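# Seat the matching loose relay into the rack's empty pocket

## Task

Locate the free-standing relay (small transparent box, colored button on one end) whose button color is the same as the two relays sitting in the black rack, and insert it into the rack's vacant pocket with the button facing up, pressed fully down; the two relays already in the rack must stay seated and never be raised or removed.

## Robot and tools

Robot: two arms, left_arm and right_arm, each ending in a two-finger parallel gripper. Calibrated bases in the scene frame: left_arm at (-0.013, +0.371, 0) m, quat_wxyz (+1.000, 0, 0, -0.012); right_arm at (+0.051, -0.406, 0) m, quat_wxyz (+1.000, 0, 0, -0.008). A camera stand sits on the floor behind them. Loose objects may occasionally get a small shove from outside.

Frame: scene frame, origin at table-top height halfway between the nominal bases; +x points out over the table, +y toward the left_arm side, +z up. Image left/right does not match arm names. Reported end_effector_position (m) and end_effector_quat_wxyz are in this frame and may be off by a few cm, more at long reach. Gripper axes: fingers point along its +z, close along its x; the reported position is the point between the pads, fingertips extend 17.5 mm further. A block juts about 10 cm toward the gripper's -y and rotates with it.

execute_actions(actions, cameras): actions is a list of actions; each action is a table of up to 15 rows, one per 1/30 s step; fewer rows means the last row repeats to fill 15. Every row has 18 numbers in [-1, 1]: left dx, dy, dz, rx, ry, rz, left gripper position, force_limit, speed, then the same nine for the right arm. Both arms always appear. dx..rz are offsets, not poses: measured along scene axes from that arm's Hand target as it stood when the action began (every row counts from that same start, not from the prior row). 1.0 equals 0.6 m or 180 degrees; rx, ry, rz form one rotation vector, turning about the Hand target's position. Translations longer than 1.0 get scaled down. Sending the same offset again moves further. All six zeros re-commands the current Hand target. Images come back only when actions is empty or cameras names them.

Gripper numbers are absolute settings: position +1 = open 50 mm, about -0.65 = pads meet, -1 = close until blocked (use this to grip). force_limit -1/0/+1 ≈ 20/102/185 N per pad (grip may reach ~15 N above). speed -1/0/+1 ≈ 20/85/150 mm/s. Both start at +1. To leave a gripper unchanged, resend its previous three numbers; 0 is a real command. New force or speed applies only after a position change of at least 0.01. To grip softer, open first.

move(target, speed, blend, blocking, cameras): straight-line path for each gripper toward an offset from its Hand target (same 18-number row, same scale and axes). target may be one row or up to 15 rows, all counted from the same starting Hand targets. speed in m/s, 0.002-1 (default 0.25; turning up to twice that in rad/s), one value or one per target. blend in m rounds corners between list targets (0 = stop at each). blocking=false returns after ~0.5 s while motion continues. Paths last at least 0.5 s and are cut at 10 s; no collision avoidance. Faster moves lag and stray more and hit harder. Finger changes in later targets apply on arrival. Result adds a move: line (done, off_target, moving, held, fault) plus limits (paced = pose clipped, held = steps withheld by a check such as arm-to-arm clearance).

wait(seconds 0-10, cameras): run with commands held. stop(cameras): brake a running move; fingers continue. zoom_image(camera, region [x0,y0,x1,y1] px, max 504x504): enlarge part of the newest cam_high, cam_left_wrist or cam_right_wrist image (each 672x504). finished_scene(scene): ends the current scene, given its number; irreversible, and nothing else should be called in that reply.

Results: Hand target is the last commanded pose after clipping (commands are clipped to 70 mm and 16 degrees from the measured pose each step); the gripper often stops short, and only a new command, even zeros, pursues it; send the remaining gap as an offset if needed. Tool commands shows current gripper commands. object_status: 0 moving, 1 blocked while opening, 2 blocked while closing (a grip), 3 reached position or pads met (usually nothing held). Confirm 2 after closing; an off-center fixed object can read 2 with one pad pushing. Opening in mm ≈ (250 - position_measured) × 0.202. Joint velocities "within noise" means still. Flange force is the external force in the gripper's own axes, noisy, includes held weight; "no reading" near singular poses.

Hazards: a command even slightly beyond a firm contact can trigger a fault. Torque limits: 142 N m for waist, shoulder, elbow; 35.6 for forearm roll, wrist pitch, wrist roll; a net 150 N external force also faults; the arm then goes limp for 10 s (release a grip that pins it first). To end a push, command back past the gripper. Long holding, stretched reach or pushing into unreachable poses heats motors (MOTOR HOT warning, then a 30-60 s brake). Joint ranges (rad): waist ±3.491, shoulder ±3.140, elbow -1.187 to 4.328, forearm roll ±3.316, wrist pitch ±3.140, wrist roll ±3.927. Keep the arms apart; pressing or gripping the other arm's fingers is dangerous. Avoid drops, releasing moving parts, slams, hard hits and anything leaving the table; seat the relay gently without disturbing the rack's relays.

Each tool is called after "Request:" as name(argument=value, ...) on one line, values as JSON.

## Session

Request:
execute_actions(actions=[], cameras=["all"])

Request:
zoom_image(camera="cam_high", region=[345, 100, 525, 300])

Request:
zoom_image(camera="cam_high", region=[345, 280, 525, 480])

Scene clock: 0.00 s.
left_arm: end_effector_position=(+0.4261, +0.4886, +0.3233) position_measured=3 object_status=3 end_effector_quat_wxyz=(-0.051, +0.659, +0.701, +0.268) | right_arm: end_effector_position=(+0.4642, -0.0779, +0.2298) position_measured=3 object_status=3 end_effector_quat_wxyz=(-0.005, -0.379, +0.925, -0.023)
Joint positions: left_arm=[0.313 -0.254 -0.125 -0.368 -1.283 -0.197] | right_arm=[0.957 0.223 0.117 0.035 -1.498 1.406]
Joint velocities: within noise
Flange force (N): no reading
Hand target: left_arm +0.4261, +0.4886, +0.3233; -0.051, +0.659, +0.701, +0.268 | right_arm +0.4642, -0.0779, +0.2298; -0.005, -0.379, +0.925, -0.023
Tool commands: left_gripper/position=+1.0 left_gripper/force_limit=+1.0 left_gripper/speed=+1.0 right_gripper/position=+1.0 right_gripper/force_limit=+1.0 right_gripper/speed=+1.0

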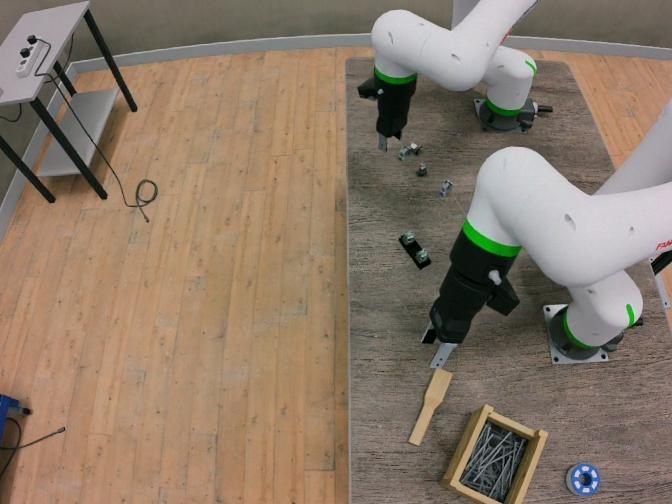

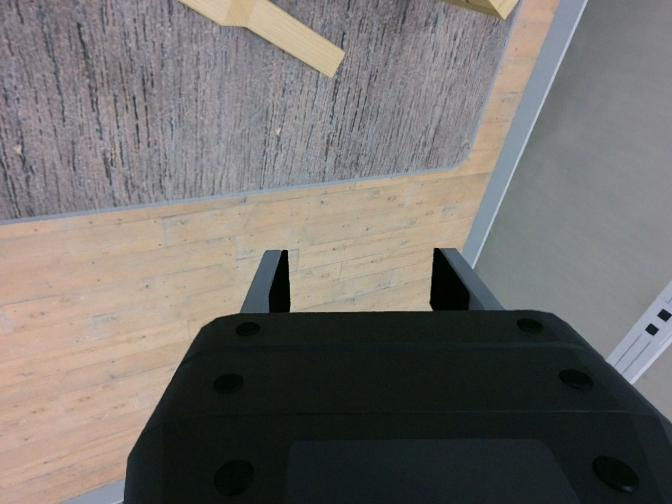

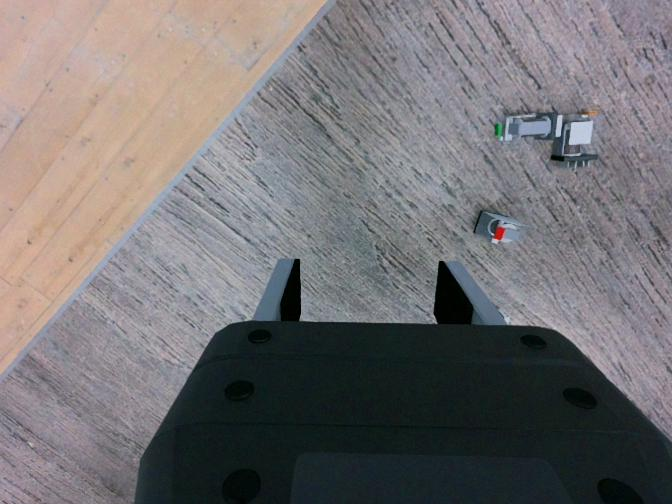

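Scaled by 2.520 from the camera's 672x504 image, which has a finer 960x720 frame.

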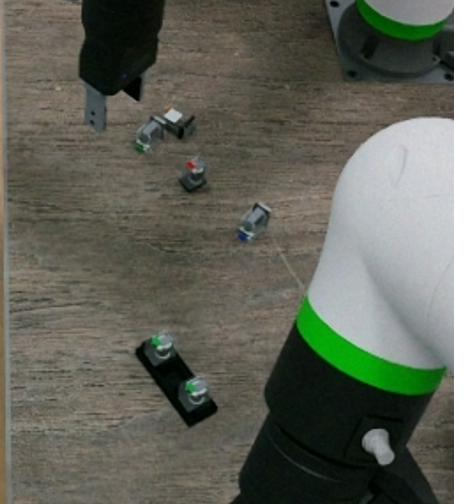

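Scaled by 2.520 from the camera's 672x504 image, which has a finer 960x720 frame.

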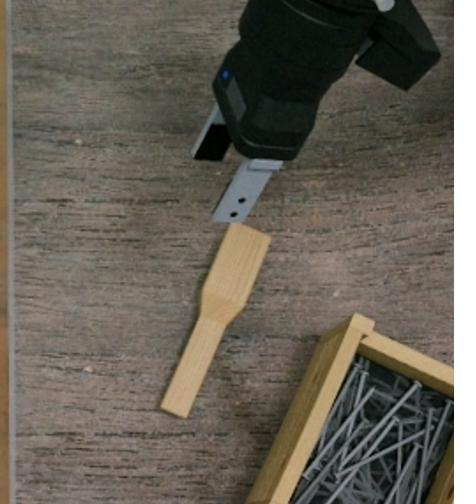

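Request:
move(target=[0,0,0,0,0,0,1,1,1, -0.1087,-0.1552,-0.0497,0.0150,-0.0033,-0.2475,1,1,1], speed=0.4, cameras=["cam_right_wrist"])

Request:
zoom_image(camera="cam_right_wrist", region=[250, 30, 450, 190])

Scene clock: 20.07 s.
left_arm: end_effector_position=(+0.4261, +0.4886, +0.3233) position_measured=3 object_status=3 end_effector_quat_wxyz=(-0.051, +0.659, +0.701, +0.268) | right_arm: end_effector_position=(+0.3990, -0.1710, +0.2000) position_measured=3 object_status=3 end_effector_quat_wxyz=(+0.000, +0.000, +1.000, +0.000)
Joint positions: left_arm=[0.313 -0.254 -0.125 -0.368 -1.283 -0.197] | right_arm=[0.925 -0.057 -0.244 0.001 -1.384 0.663]
Flange force (N): left_arm=[-5.5 4.7 -2.2] | right_arm=[2.0 3.0 2.2]
Hand target: left_arm +0.4261, +0.4886, +0.3233; -0.051, +0.659, +0.701, +0.268 | right_arm +0.3990, -0.1710, +0.2000; +0.000, +0.000, +1.000, +0.000
Off the commanded pose: left_arm 0.000 m, 0 deg | right_arm 0.000 m, 0 deg.
move: done
Images, in order (width x height): cam_right_wrist 672x504.

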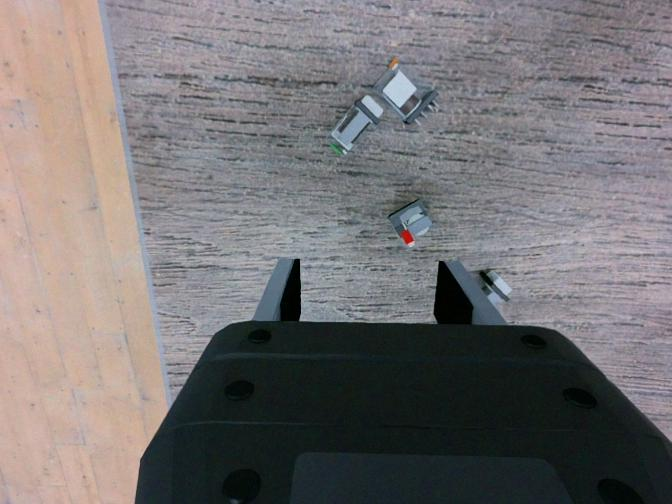

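Scaled by 2.520 from the camera's 672x504 image, which has a finer 960x720 frame.

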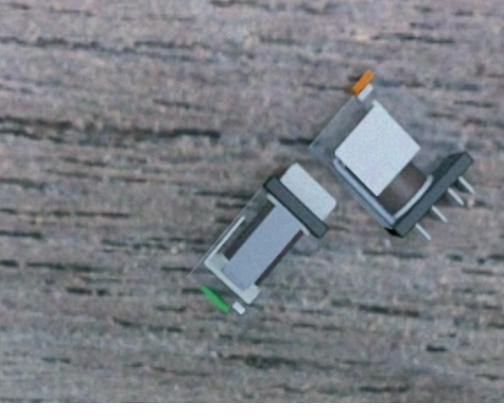

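Request:
move(target=[[0,0,0,0,0,0,1,1,1, 0.1037,0.0427,-0.2010,-0.2930,0.1052,-0.2021,1,1,1],[0,0,0,0,0,0,1,1,1, 0.0168,-0.0627,-0.2967,-0.2930,0.1052,-0.2021,1,1,1],[0,0,0,0,0,0,1,1,1, 0.0168,-0.0627,-0.2967,-0.2930,0.1052,-0.2021,-1,-0.8,-0.5]], speed=[0.4,0.15,0.15], cameras=["cam_right_wrist"])

Request:
zoom_image(camera="cam_right_wrist", region=[240, 150, 500, 335])

Scene clock: 89.17 s.
left_arm: end_effector_position=(+0.4261, +0.4886, +0.3233) position_measured=3 object_status=3 end_effector_quat_wxyz=(-0.051, +0.659, +0.701, +0.268) | right_arm: end_effector_position=(+0.4091, -0.2086, +0.0220) position_measured=148 object_status=2 end_effector_quat_wxyz=(-0.156, +0.299, +0.835, -0.435)
Joint positions: left_arm=[0.313 -0.254 -0.125 -0.368 -1.283 -0.197] | right_arm=[0.865 0.824 0.162 0.028 -1.869 0.028]
Flange force (N): left_arm=[-6.2 6.3 -2.0] | right_arm=[2.0 3.7 2.3]
Hand target: left_arm +0.4261, +0.4886, +0.3233; -0.051, +0.659, +0.701, +0.268 | right_arm +0.4091, -0.2086, +0.0220; -0.156, +0.299, +0.835, -0.435
Off the commanded pose: left_arm 0.000 m, 0 deg | right_arm 0.000 m, 0 deg.
move: done
Images, in order (width x height): cam_right_wrist 672x504.

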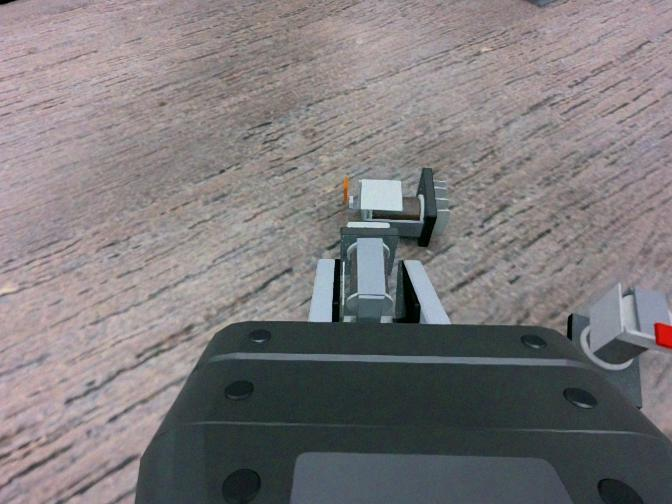

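Scaled by 1.938 from the camera's 672x504 image, which has a finer 960x720 frame.

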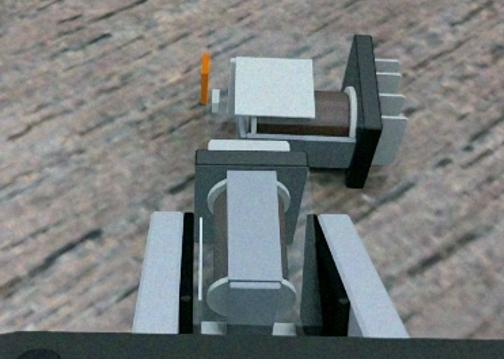

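Request:
move(target=[[0,0,0,0,0,0,1,1,1, 0,0,0.11,0,0,0,-1,-0.8,-0.5],[0,0,0,0,0,0,1,1,1, 0.0348,0.231,0.1133,0.1616,-0.4970,-0.2808,-1,-0.8,-0.5],[0,0,0,0,0,0,1,1,1, 0.0348,0.231,0.03,0.1616,-0.4970,-0.2808,-1,-0.8,-0.5]], speed=[0.3,0.4,0.12], blend=[0.03,0.01,0])

Request:
move(target=[0,0,0,0,0,0,1,1,1, 0,0,-0.0033,0,0,0,-1,-0.8,-0.5], speed=0.02, cameras=["cam_high"])

Request:
zoom_image(camera="cam_high", region=[345, 100, 485, 290])

Scene clock: 100.70 s.
left_arm: end_effector_position=(+0.4261, +0.4886, +0.3233) position_measured=3 object_status=3 end_effector_quat_wxyz=(-0.051, +0.659, +0.701, +0.268) | right_arm: end_effector_position=(+0.4300, -0.0700, +0.0400) position_measured=148 object_status=2 end_effector_quat_wxyz=(+0.238, +0.754, +0.584, +0.184)
Joint positions: left_arm=[0.313 -0.254 -0.125 -0.368 -1.283 -0.197] | right_arm=[1.284 0.219 -0.721 0.894 -0.825 -2.21]
Flange force (N): left_arm=[-5.4 5.4 -1.8] | right_arm=[-0.4 -4.9 -0.1]
Hand target: left_arm +0.4261, +0.4886, +0.3233; -0.051, +0.659, +0.701, +0.268 | right_arm +0.4300, -0.0700, +0.0400; +0.238, +0.754, +0.584, +0.184
Off the commanded pose: left_arm 0.000 m, 0 deg | right_arm 0.000 m, 0 deg.
move: done

Scene clock: 101.40 s.
left_arm: end_effector_position=(+0.4261, +0.4886, +0.3233) position_measured=3 object_status=3 end_effector_quat_wxyz=(-0.051, +0.659, +0.701, +0.268) | right_arm: end_effector_position=(+0.4300, -0.0700, +0.0380) position_measured=148 object_status=2 end_effector_quat_wxyz=(+0.238, +0.754, +0.584, +0.184)
Joint positions: left_arm=[0.313 -0.254 -0.125 -0.368 -1.283 -0.197] | right_arm=[1.283 0.223 -0.723 0.899 -0.821 -2.216]
Flange force (N): left_arm=[-5.0 4.6 -1.5] | right_arm=[0.1 -4.8 0.6]
Hand target: left_arm +0.4261, +0.4886, +0.3233; -0.051, +0.659, +0.701, +0.268 | right_arm +0.4300, -0.0700, +0.0380; +0.238, +0.754, +0.584, +0.184
Off the commanded pose: left_arm 0.000 m, 0 deg | right_arm 0.000 m, 0 deg.
move: done
Images, in order (width x height): cam_high 672x504.

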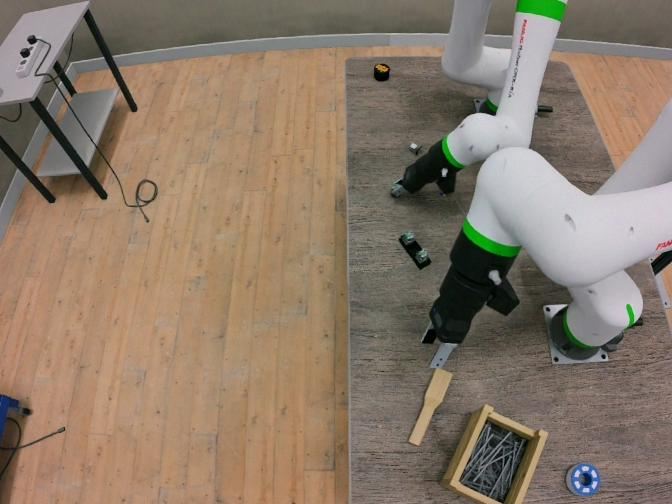

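Scaled by 2.653 from the camera's 672x504 image, which has a finer 960x720 frame.

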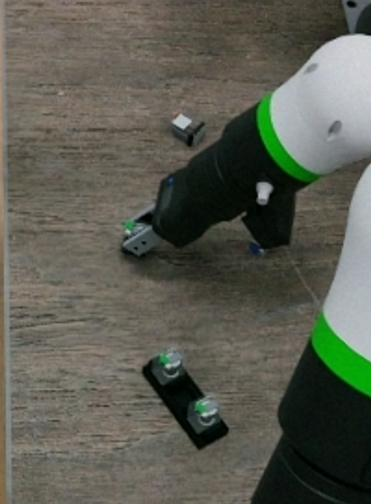

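Request:
move(target=[0,0,0,0,0,0,1,1,1, 0,0,-0.0022,0,0,0,-1,-0.8,-0.5], speed=0.02)

Request:
move(target=[0,0,0,0,0,0,1,1,1, 0,0,-0.0015,0,0,0,-1,-0.8,-0.5], speed=0.02)

Scene clock: 108.93 s.
left_arm: end_effector_position=(+0.4261, +0.4886, +0.3233) position_measured=3 object_status=3 end_effector_quat_wxyz=(-0.051, +0.659, +0.701, +0.268) | right_arm: end_effector_position=(+0.4300, -0.0700, +0.0367) position_measured=148 object_status=2 end_effector_quat_wxyz=(+0.238, +0.754, +0.584, +0.184)
Joint positions: left_arm=[0.313 -0.254 -0.125 -0.368 -1.283 -0.197] | right_arm=[1.282 0.225 -0.724 0.902 -0.818 -2.219]
Flange force (N): left_arm=[-5.7 5.5 -1.8] | right_arm=[0.4 -5.1 0.5]
Hand target: left_arm +0.4261, +0.4886, +0.3233; -0.051, +0.659, +0.701, +0.268 | right_arm +0.4300, -0.0700, +0.0367; +0.238, +0.754, +0.584, +0.184
Off the commanded pose: left_arm 0.000 m, 0 deg | right_arm 0.000 m, 0 deg.
move: done

Scene clock: 109.63 s.
left_arm: end_effector_position=(+0.4261, +0.4886, +0.3233) position_measured=3 object_status=3 end_effector_quat_wxyz=(-0.051, +0.659, +0.701, +0.268) | right_arm: end_effector_position=(+0.4300, -0.0700, +0.0358) position_measured=148 object_status=2 end_effector_quat_wxyz=(+0.238, +0.754, +0.584, +0.184)
Joint positions: left_arm=[0.313 -0.254 -0.125 -0.368 -1.283 -0.197] | right_arm=[1.281 0.227 -0.725 0.904 -0.816 -2.222]
Flange force (N): left_arm=[-5.4 5.0 -1.9] | right_arm=[-2.4 -0.6 -13.7]
Hand target: left_arm +0.4261, +0.4886, +0.3233; -0.051, +0.659, +0.701, +0.268 | right_arm +0.4300, -0.0700, +0.0358; +0.238, +0.754, +0.584, +0.184
Off the commanded pose: left_arm 0.000 m, 0 deg | right_arm 0.000 m, 0 deg.
move: done

Request:
move(target=[[0,0,0,0,0,0,1,1,1, 0,0,0.0008,0,0,0,0.7,-0.8,0],[0,0,0,0,0,0,1,1,1, -0.0833,0.0215,0.1228,0,0,0,0.7,-0.8,0],[0,0,0,0,0,0,1,1,1, 0.0128,-0.0033,0.1403,-0.1093,0.1855,0.4830,0.7,-0.8,0]], speed=[0.05,0.15,0.45], blend=[0,0.02,0], cameras=["cam_right_wrist"])

Request:
zoom_image(camera="cam_right_wrist", region=[270, 150, 470, 310])

Scene clock: 144.27 s.
left_arm: end_effector_position=(+0.4261, +0.4886, +0.3233) position_measured=3 object_status=3 end_effector_quat_wxyz=(-0.051, +0.659, +0.701, +0.268) | right_arm: end_effector_position=(+0.4376, -0.0720, +0.1200) position_measured=48 object_status=3 end_effector_quat_wxyz=(+0.000, +0.126, +0.992, +0.000)
Joint positions: left_arm=[0.313 -0.254 -0.125 -0.368 -1.283 -0.197] | right_arm=[0.986 0.224 -0.133 0 -1.214 0.349]
Flange force (N): left_arm=[-5.6 5.2 -2.0] | right_arm=[2.3 2.2 2.4]
Hand target: left_arm +0.4261, +0.4886, +0.3233; -0.051, +0.659, +0.701, +0.268 | right_arm +0.4376, -0.0720, +0.1200; +0.000, +0.126, +0.992, +0.000
Off the commanded pose: left_arm 0.000 m, 0 deg | right_arm 0.000 m, 0 deg.
move: done
Images, in order (width x height): cam_right_wrist 672x504.

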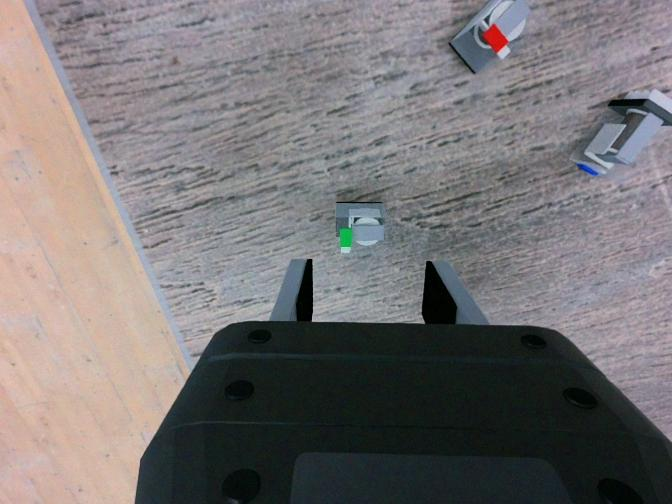

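Scaled by 2.520 from the camera's 672x504 image, which has a finer 960x720 frame.

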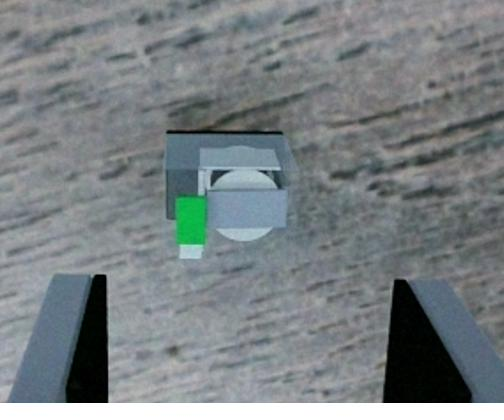

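Request:
move(target=[[0,0,0,0,0,0,1,1,1, 0.0007,0.0025,-0.1333,0,0,0,0.7,-0.8,0],[0,0,0,0,0,0,1,1,1, 0.0007,0.0025,-0.1333,0,0,0,-1,-0.8,-0.5],[0,0,0,0,0,0,1,1,1, 0.0007,0.0025,-0.04,0,0,0,-1,-0.8,-0.5],[0,0,0,0,0,0,1,1,1, -0.139,0.3858,0.1333,0,0,0.2767,-1,-0.8,-0.5]], speed=[0.2,0.2,0.3,0.4], blend=[0,0,0.03,0], cameras=["cam_right_wrist"])

Request:
zoom_image(camera="cam_right_wrist", region=[270, 30, 420, 190])

Request:
zoom_image(camera="cam_right_wrist", region=[310, 225, 430, 325])

Scene clock: 160.20 s.
left_arm: end_effector_position=(+0.4261, +0.4886, +0.3233) position_measured=3 object_status=3 end_effector_quat_wxyz=(-0.051, +0.659, +0.701, +0.268) | right_arm: end_effector_position=(+0.3542, +0.1595, +0.2000) position_measured=116 object_status=2 end_effector_quat_wxyz=(+0.000, -0.304, +0.953, +0.000)
Joint positions: left_arm=[0.313 -0.254 -0.125 -0.368 -1.283 -0.197] | right_arm=[1.299 0.507 0.44 0 -1.504 0.905]
Flange force (N): left_arm=[-5.6 4.5 -1.9] | right_arm=[-1.3 2.2 2.8]
Hand target: left_arm +0.4261, +0.4886, +0.3233; -0.051, +0.659, +0.701, +0.268 | right_arm +0.3542, +0.1595, +0.2000; +0.000, -0.304, +0.953, +0.000
Off the commanded pose: left_arm 0.000 m, 0 deg | right_arm 0.000 m, 0 deg.
move: done; blend cut to 0.028 m at target 3
Images, in order (width x height): cam_right_wrist 672x504.

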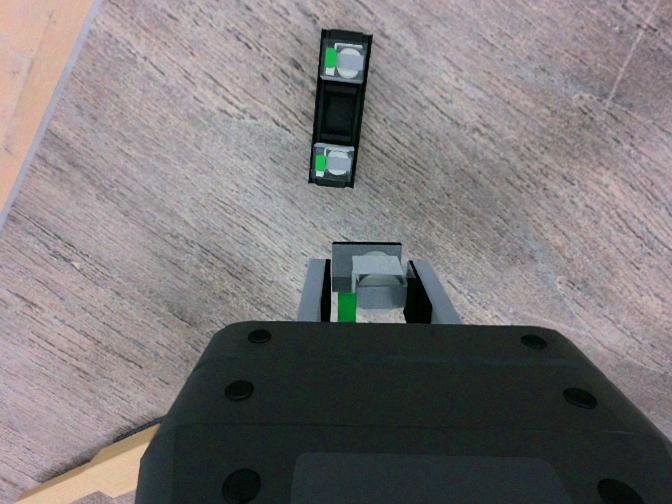

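Scaled by 3.150 from the camera's 672x504 image, which has a finer 960x720 frame.

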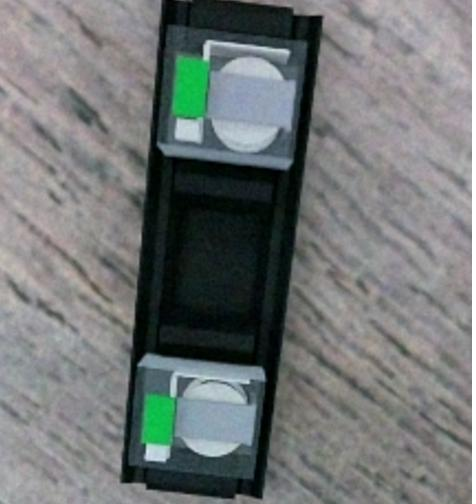

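Scaled by 4.200 from the camera's 672x504 image, which has a finer 960x720 frame.

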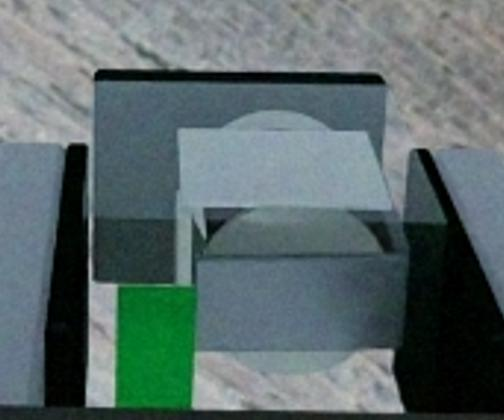

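Request:
move(target=[[0,0,0,0,0,0,1,1,1, 0.0745,-0.0669,-0.18,0,0,-0.0356,-1,-0.8,-0.5],[0,0,0,0,0,0,1,1,1, 0.0745,-0.0669,-0.2383,0,0,-0.0356,-1,-0.8,-0.5]], speed=[0.3,0.1], blend=[0.01,0], cameras=["cam_right_wrist"])

Request:
zoom_image(camera="cam_right_wrist", region=[300, 130, 430, 325])

Scene clock: 205.87 s.
left_arm: end_effector_position=(+0.4261, +0.4886, +0.3233) position_measured=3 object_status=3 end_effector_quat_wxyz=(-0.051, +0.659, +0.701, +0.268) | right_arm: end_effector_position=(+0.3990, +0.1194, +0.0570) position_measured=116 object_status=2 end_effector_quat_wxyz=(+0.000, -0.250, +0.968, +0.000)
Joint positions: left_arm=[0.313 -0.254 -0.125 -0.368 -1.283 -0.197] | right_arm=[1.21 0.56 0.176 0 -1.187 0.883]
Flange force (N): left_arm=[-4.7 4.7 -2.2] | right_arm=[0.9 2.5 4.0]
Hand target: left_arm +0.4261, +0.4886, +0.3233; -0.051, +0.659, +0.701, +0.268 | right_arm +0.3989, +0.1194, +0.0570; +0.000, -0.250, +0.968, +0.000
Off the commanded pose: left_arm 0.000 m, 0 deg | right_arm 0.000 m, 0 deg.
move: done
Images, in order (width x height): cam_right_wrist 672x504.

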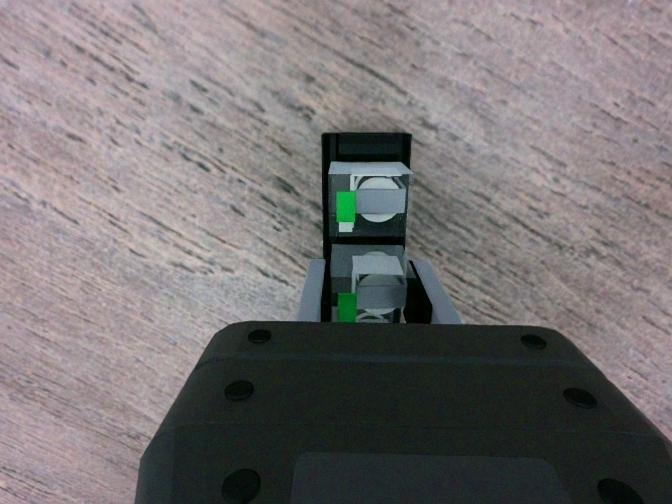

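Scaled by 2.585 from the camera's 672x504 image, which has a finer 960x720 frame.

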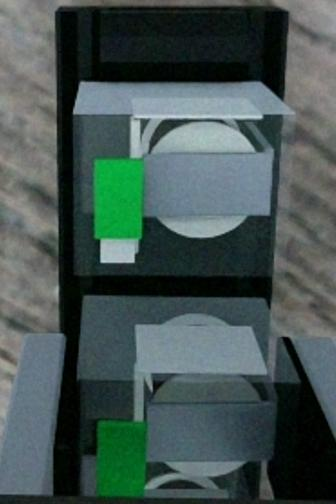

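Request:
move(target=[[0,0,0,0,0,0,1,1,1, 0.0004,0.0002,-0.0133,0,0,0,-1,-0.8,-0.5],[0,0,0,0,0,0,1,1,1, 0.0004,0.0002,-0.0213,0,0,0,-1,-0.8,-0.5]], speed=[0.06,0.02], blend=[0.001,0], cameras=["cam_right_wrist"])

Request:
zoom_image(camera="cam_right_wrist", region=[300, 130, 430, 325])

Scene clock: 217.77 s.
left_arm: end_effector_position=(+0.4261, +0.4886, +0.3233) position_measured=3 object_status=3 end_effector_quat_wxyz=(-0.051, +0.659, +0.701, +0.268) | right_arm: end_effector_position=(+0.3992, +0.1195, +0.0443) position_measured=116 object_status=2 end_effector_quat_wxyz=(+0.000, -0.250, +0.968, +0.000)
Joint positions: left_arm=[0.313 -0.254 -0.125 -0.368 -1.283 -0.197] | right_arm=[1.209 0.572 0.164 0 -1.162 0.883]
Flange force (N): left_arm=[-4.6 4.8 -1.6] | right_arm=[4.7 1.4 -12.4]
Hand target: left_arm +0.4261, +0.4886, +0.3233; -0.051, +0.659, +0.701, +0.268 | right_arm +0.3992, +0.1195, +0.0442; +0.000, -0.250, +0.968, +0.000
Off the commanded pose: left_arm 0.000 m, 0 deg | right_arm 0.000 m, 0 deg.
move: done
Images, in order (width x height): cam_right_wrist 672x504.

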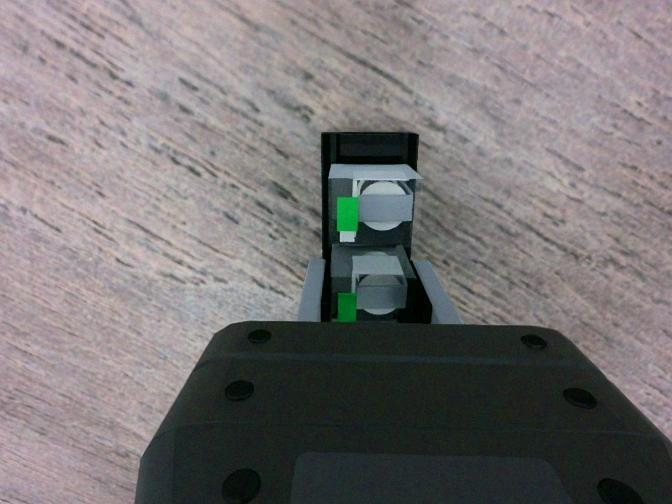

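Scaled by 2.585 from the camera's 672x504 image, which has a finer 960x720 frame.

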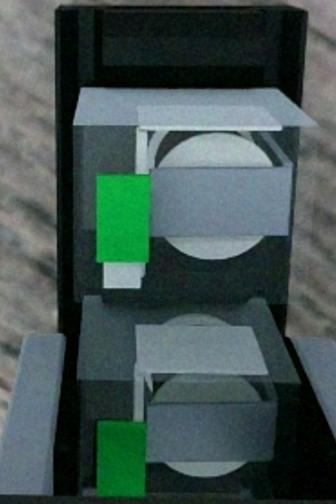

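Request:
move(target=[[0,0,0,0,0,0,1,1,1, 0,0,-0.0011,0,0,0,-1,-0.8,-0.5],[0,0,0,0,0,0,1,1,1, 0,0,0.0003,0,0,0,-1,-0.8,-0.5],[0,0,0,0,0,0,1,1,1, 0,0,0.0003,0,0,0,0.6,-0.8,-0.3],[0,0,0,0,0,0,1,1,1, 0,0,0.1,0,0,0,0.6,-0.8,-0.3],[0,0,0,0,0,0,1,1,1, -0.0558,0.1114,0.25,0,0,0,0.6,-0.8,-0.3]], speed=[0.01,0.02,0.02,0.12,0.35], blend=[0,0,0,0.02,0], cameras=["cam_right_wrist"])

Request:
zoom_image(camera="cam_right_wrist", region=[270, 30, 420, 190])

Scene clock: 231.70 s.
left_arm: end_effector_position=(+0.4261, +0.4886, +0.3233) position_measured=3 object_status=3 end_effector_quat_wxyz=(-0.051, +0.659, +0.701, +0.268) | right_arm: end_effector_position=(+0.3656, +0.1864, +0.1942) position_measured=63 object_status=3 end_effector_quat_wxyz=(+0.000, -0.250, +0.968, +0.000)
Joint positions: left_arm=[0.313 -0.254 -0.125 -0.368 -1.283 -0.197] | right_arm=[1.294 0.59 0.551 0 -1.532 0.799]
Flange force (N): left_arm=[-6.2 6.4 -2.4] | right_arm=[-1.6 3.8 2.0]
Hand target: left_arm +0.4261, +0.4886, +0.3233; -0.051, +0.659, +0.701, +0.268 | right_arm +0.3657, +0.1863, +0.1942; +0.000, -0.250, +0.968, +0.000
Off the commanded pose: left_arm 0.000 m, 0 deg | right_arm 0.000 m, 0 deg.
move: done
Images, in order (width x height): cam_right_wrist 672x504.

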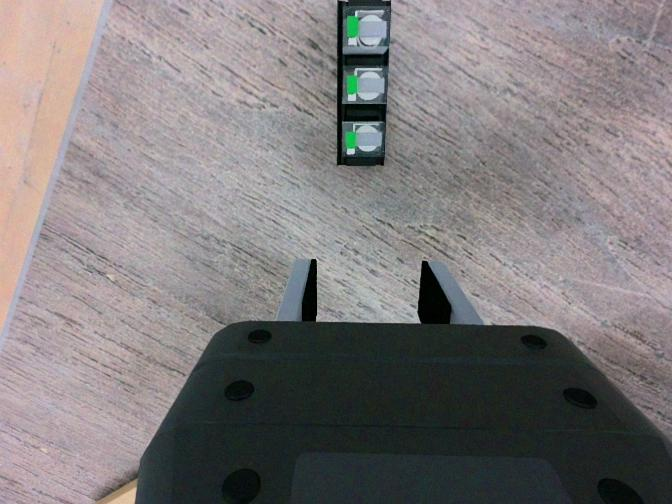

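Scaled by 3.150 from the camera's 672x504 image, which has a finer 960x720 frame.

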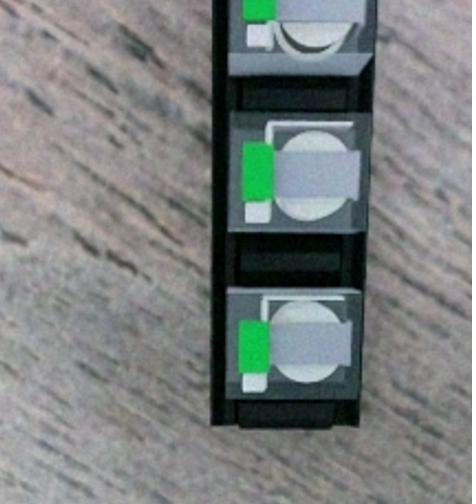

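Request:
finished_scene(scene=2)

The scene is finished: the task was done.


## Next scene

The same job, from a new start.

Request:
execute_actions(actions=[], cameras=["all"])

Request:
zoom_image(camera="cam_high", region=[345, 80, 525, 300])

Scene clock: 0.00 s.
left_arm: end_effector_position=(+0.3266, -0.0693, +0.1516) position_measured=3 object_status=3 end_effector_quat_wxyz=(+0.128, +0.886, +0.319, +0.310) | right_arm: end_effector_position=(+0.2671, -0.3903, +0.1259) position_measured=3 object_status=3 end_effector_quat_wxyz=(+0.614, -0.510, -0.553, -0.237)
Joint positions: left_arm=[-1.007 0.126 -0.151 -0.681 -0.991 0.446] | right_arm=[-0.412 0.514 -0.299 -0.769 -2.017 0.69]
Joint velocities: within noise
Flange force (N): no reading
Hand target: left_arm +0.3266, -0.0693, +0.1516; +0.128, +0.886, +0.319, +0.310 | right_arm +0.2671, -0.3903, +0.1259; +0.614, -0.510, -0.553, -0.237
Tool commands: left_gripper/position=+1.0 left_gripper/force_limit=+1.0 left_gripper/speed=+1.0 right_gripper/position=+1.0 right_gripper/force_limit=+1.0 right_gripper/speed=+1.0

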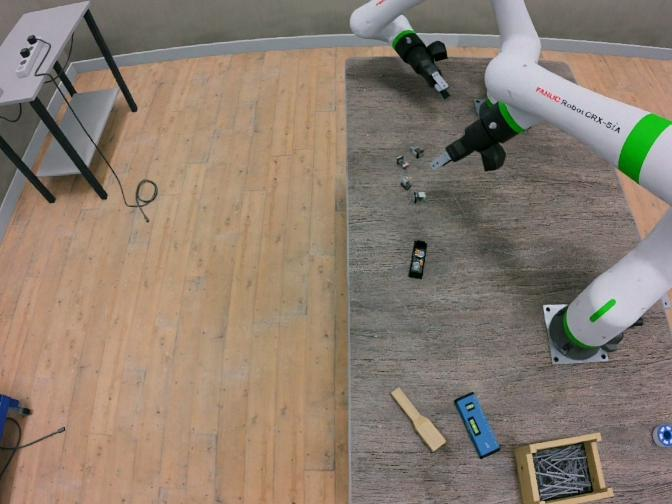

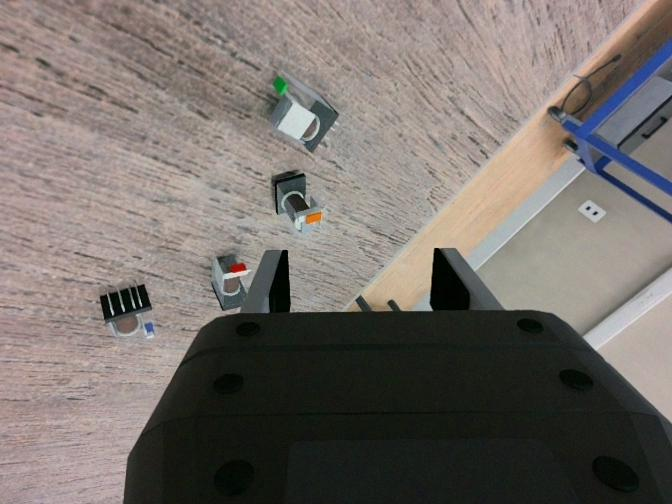

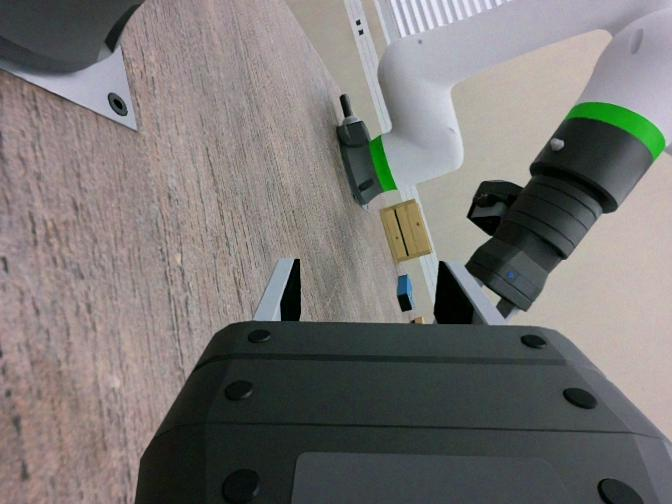

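Scaled by 2.291 from the camera's 672x504 image, which has a finer 960x720 frame.

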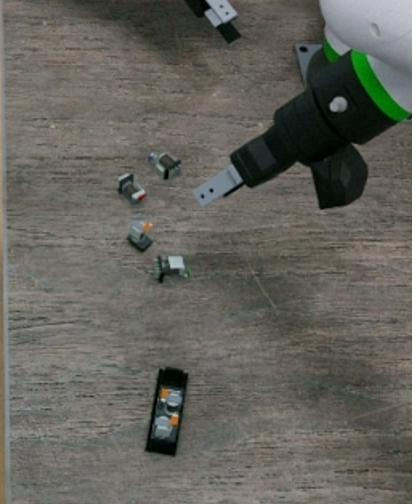

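Request:
move(target=[0.039,0.865,0.247,0,0,0,1,1,1, 0.2158,0.5823,0.1235,-0.1784,-0.4621,0.3839,1,1,1], speed=0.45, cameras=["cam_right_wrist"])

Request:
zoom_image(camera="cam_right_wrist", region=[260, 30, 430, 200])

Scene clock: 30.87 s.
left_arm: end_effector_position=(+0.3500, +0.4497, +0.2998) position_measured=3 object_status=3 end_effector_quat_wxyz=(+0.128, +0.886, +0.319, +0.310) | right_arm: end_effector_position=(+0.3965, -0.0409, +0.2000) position_measured=3 object_status=3 end_effector_quat_wxyz=(+0.000, +0.000, +1.000, +0.000)
Joint positions: left_arm=[1.105 -0.747 -0.794 0.643 -1.258 -2.081] | right_arm=[1.09 0.153 -0.024 -0.001 -1.394 0.497]
Flange force (N): left_arm=[6.1 10.4 6.1] | right_arm=[1.6 2.5 2.6]
Hand target: left_arm +0.3500, +0.4497, +0.2998; +0.128, +0.886, +0.319, +0.310 | right_arm +0.3965, -0.0409, +0.2000; +0.000, +0.000, +1.000, +0.000
Off the commanded pose: left_arm 0.000 m, 0 deg | right_arm 0.000 m, 0 deg.
move: done
Images, in order (width x height): cam_right_wrist 672x504.

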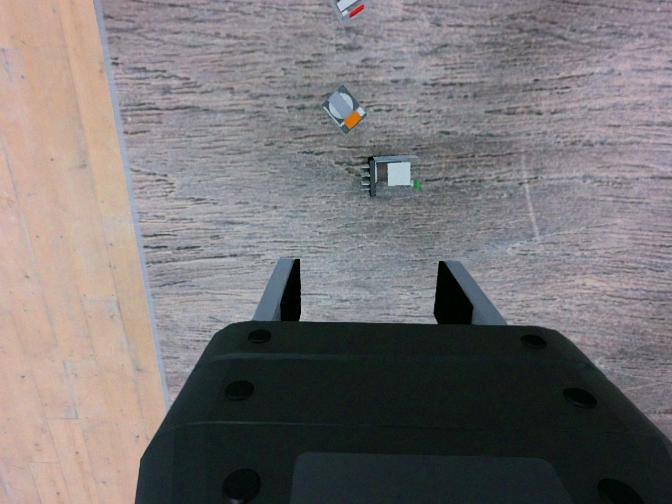

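Scaled by 2.965 from the camera's 672x504 image, which has a finer 960x720 frame.

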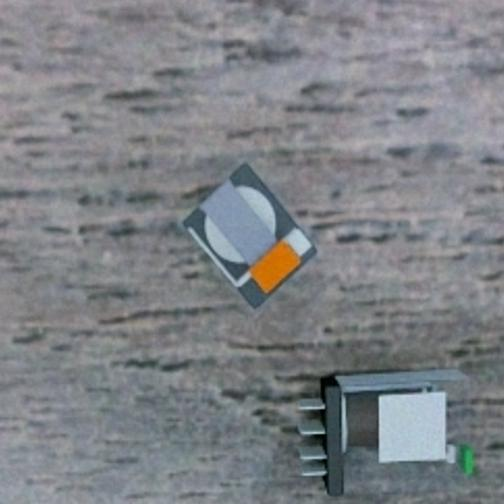

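Request:
move(target=[[0,0,0,0,0,0,1,1,1, 0.0155,-0.1002,-0.1833,0,0,-0.2667,0.5,1,1],[0,0,0,0,0,0,1,1,1, 0.0155,-0.1002,-0.2667,0,0,-0.2667,0.5,1,1],[0,0,0,0,0,0,1,1,1, 0.0155,-0.1002,-0.2667,0,0,-0.2667,-1,-0.8,-0.5],[0,0,0,0,0,0,1,1,1, 0.0155,-0.1002,-0.1333,0,0,-0.2667,-1,-0.8,-0.5],[0,0,0,0,0,0,1,1,1, -0.0212,0.3578,0,0,0,-0.0444,-1,-0.8,-0.5]], speed=[0.35,0.15,0.15,0.3,0.4], blend=[0.01,0,0,0.03,0], cameras=["cam_right_wrist"])

Request:
zoom_image(camera="cam_right_wrist", region=[270, 30, 420, 230])

Request:
zoom_image(camera="cam_right_wrist", region=[310, 225, 430, 325])

Scene clock: 60.50 s.
left_arm: end_effector_position=(+0.3500, +0.4497, +0.2998) position_measured=3 object_status=3 end_effector_quat_wxyz=(+0.128, +0.886, +0.319, +0.310) | right_arm: end_effector_position=(+0.3838, +0.1737, +0.2000) position_measured=116 object_status=2 end_effector_quat_wxyz=(+0.000, +0.070, +0.998, +0.000)
Joint positions: left_arm=[1.105 -0.747 -0.794 0.643 -1.258 -2.081] | right_arm=[1.261 0.583 0.554 -0.001 -1.541 0.186]
Flange force (N): left_arm=[5.7 9.2 5.5] | right_arm=[1.4 2.6 2.3]
Hand target: left_arm +0.3500, +0.4497, +0.2998; +0.128, +0.886, +0.319, +0.310 | right_arm +0.3838, +0.1738, +0.2000; +0.000, +0.070, +0.998, +0.000
Off the commanded pose: left_arm 0.000 m, 0 deg | right_arm 0.000 m, 0 deg.
move: done
Images, in order (width x height): cam_right_wrist 672x504.

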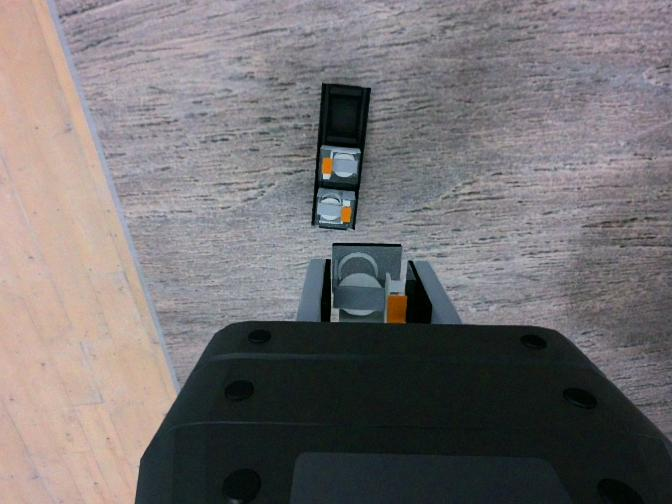

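Scaled by 2.520 from the camera's 672x504 image, which has a finer 960x720 frame.

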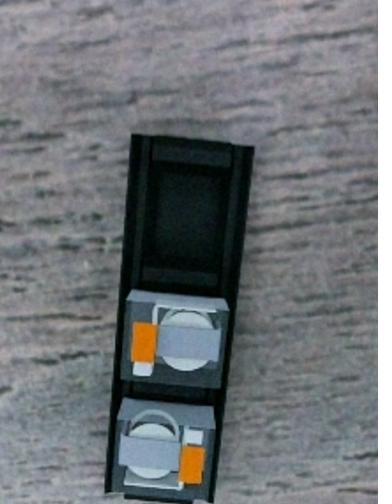

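Scaled by 4.200 from the camera's 672x504 image, which has a finer 960x720 frame.

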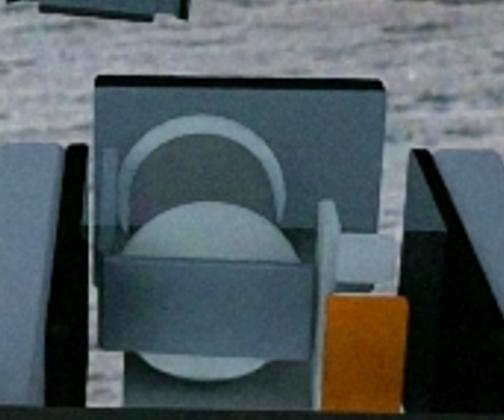

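Request:
move(target=[[0,0,0,0,0,0,1,1,1, 0.0032,-0.0959,-0.18,0,0,-0.0322,-1,-0.8,-0.5],[0,0,0,0,0,0,1,1,1, 0.0032,-0.0959,-0.2383,0,0,-0.0322,-1,-0.8,-0.5]], speed=[0.3,0.1], blend=[0.01,0], cameras=["cam_right_wrist"])

Request:
zoom_image(camera="cam_right_wrist", region=[300, 180, 430, 325])

Scene clock: 93.00 s.
left_arm: end_effector_position=(+0.3500, +0.4497, +0.2998) position_measured=3 object_status=3 end_effector_quat_wxyz=(+0.128, +0.886, +0.319, +0.310) | right_arm: end_effector_position=(+0.3857, +0.1162, +0.0571) position_measured=116 object_status=2 end_effector_quat_wxyz=(+0.000, +0.121, +0.993, +0.000)
Joint positions: left_arm=[1.105 -0.747 -0.794 0.643 -1.258 -2.081] | right_arm=[1.227 0.537 0.141 -0.001 -1.175 0.118]
Flange force (N): left_arm=[5.5 9.9 6.6] | right_arm=[2.1 1.6 3.5]
Hand target: left_arm +0.3500, +0.4497, +0.2998; +0.128, +0.886, +0.319, +0.310 | right_arm +0.3857, +0.1162, +0.0570; +0.000, +0.121, +0.993, +0.000
Off the commanded pose: left_arm 0.000 m, 0 deg | right_arm 0.000 m, 0 deg.
move: done
Images, in order (width x height): cam_right_wrist 672x504.

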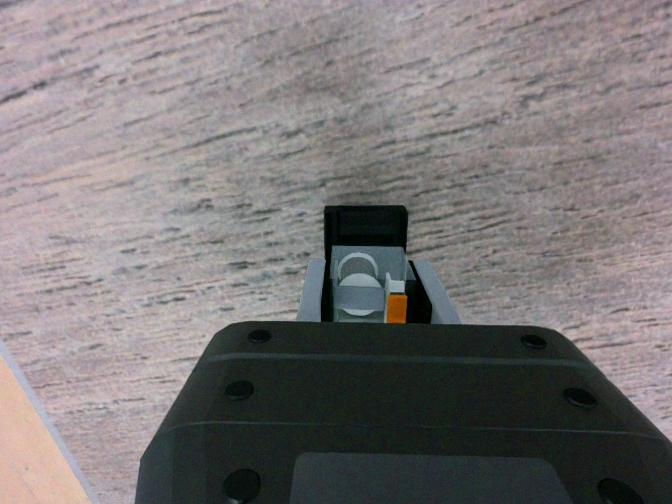

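Scaled by 3.476 from the camera's 672x504 image, which has a finer 960x720 frame.

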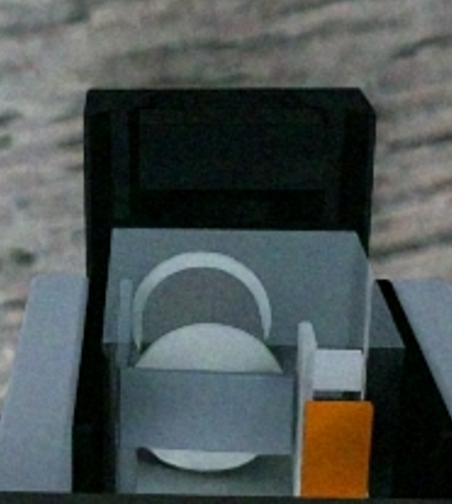

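Request:
move(target=[[0,0,0,0,0,0,1,1,1, 0,0,-0.0133,0,0,0,-1,-0.8,-0.5],[0,0,0,0,0,0,1,1,1, 0,0,-0.0222,0,0,0,-1,-0.8,-0.5]], speed=[0.06,0.02], blend=[0.001,0])

Scene clock: 103.50 s.
left_arm: end_effector_position=(+0.3500, +0.4497, +0.2998) position_measured=3 object_status=3 end_effector_quat_wxyz=(+0.128, +0.886, +0.319, +0.310) | right_arm: end_effector_position=(+0.3858, +0.1163, +0.0439) position_measured=116 object_status=2 end_effector_quat_wxyz=(+0.000, +0.121, +0.993, +0.000)
Joint positions: left_arm=[1.105 -0.747 -0.794 0.643 -1.258 -2.081] | right_arm=[1.228 0.549 0.127 -0.001 -1.148 0.118]
Flange force (N): left_arm=[5.7 8.9 6.0] | right_arm=[8.2 -7.6 -29.8]
Hand target: left_arm +0.3500, +0.4497, +0.2998; +0.128, +0.886, +0.319, +0.310 | right_arm +0.3857, +0.1162, +0.0437; +0.000, +0.121, +0.993, +0.000
Off the commanded pose: left_arm 0.000 m, 0 deg | right_arm 0.000 m, 0 deg.
move: done

Request:
move(target=[[0,0,0,0,0,0,1,1,1, 0,0,0.0005,0,0,0,-1,-0.8,-0.5],[0,0,0,0,0,0,1,1,1, 0,0,0.0005,0,0,0,0.6,-0.8,-0.3],[0,0,0,0,0,0,1,1,1, 0,0,0.09,0,0,0,0.6,-0.8,-0.3],[0,0,0,0,0,0,1,1,1, 0.0057,0.099,0.2433,0,0,0,0.6,-0.8,-0.3]], speed=[0.02,0.02,0.12,0.35], blend=[0,0,0.02,0], cameras=["cam_right_wrist"])

Request:
zoom_image(camera="cam_right_wrist", region=[270, 50, 420, 230])

Scene clock: 113.17 s.
left_arm: end_effector_position=(+0.3500, +0.4497, +0.2998) position_measured=3 object_status=3 end_effector_quat_wxyz=(+0.128, +0.886, +0.319, +0.310) | right_arm: end_effector_position=(+0.3891, +0.1756, +0.1897) position_measured=63 object_status=3 end_effector_quat_wxyz=(+0.000, +0.121, +0.993, +0.000)
Joint positions: left_arm=[1.105 -0.747 -0.794 0.643 -1.258 -2.081] | right_arm=[1.254 0.597 0.55 -0.001 -1.524 0.091]
Flange force (N): left_arm=[5.3 9.4 6.3] | right_arm=[2.0 2.0 2.9]
Hand target: left_arm +0.3500, +0.4497, +0.2998; +0.128, +0.886, +0.319, +0.310 | right_arm +0.3892, +0.1756, +0.1897; +0.000, +0.121, +0.993, +0.000
Off the commanded pose: left_arm 0.000 m, 0 deg | right_arm 0.000 m, 0 deg.
move: done
Images, in order (width x height): cam_right_wrist 672x504.

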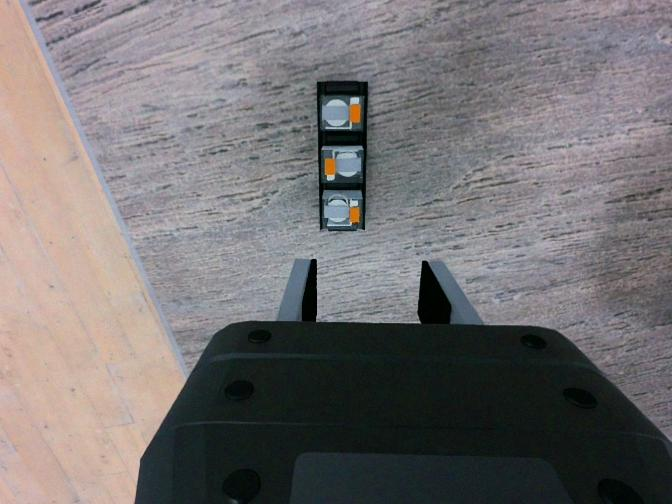

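Scaled by 2.800 from the camera's 672x504 image, which has a finer 960x720 frame.

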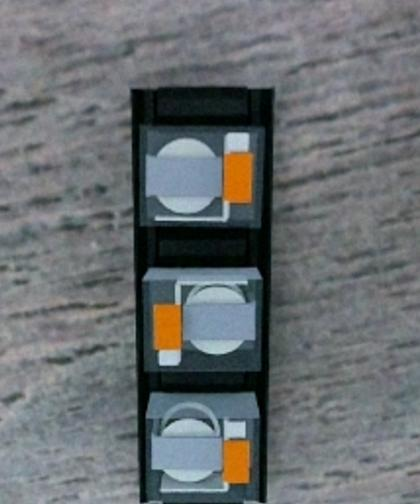

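Request:
finished_scene(scene=3)

The scene is finished: the task was done.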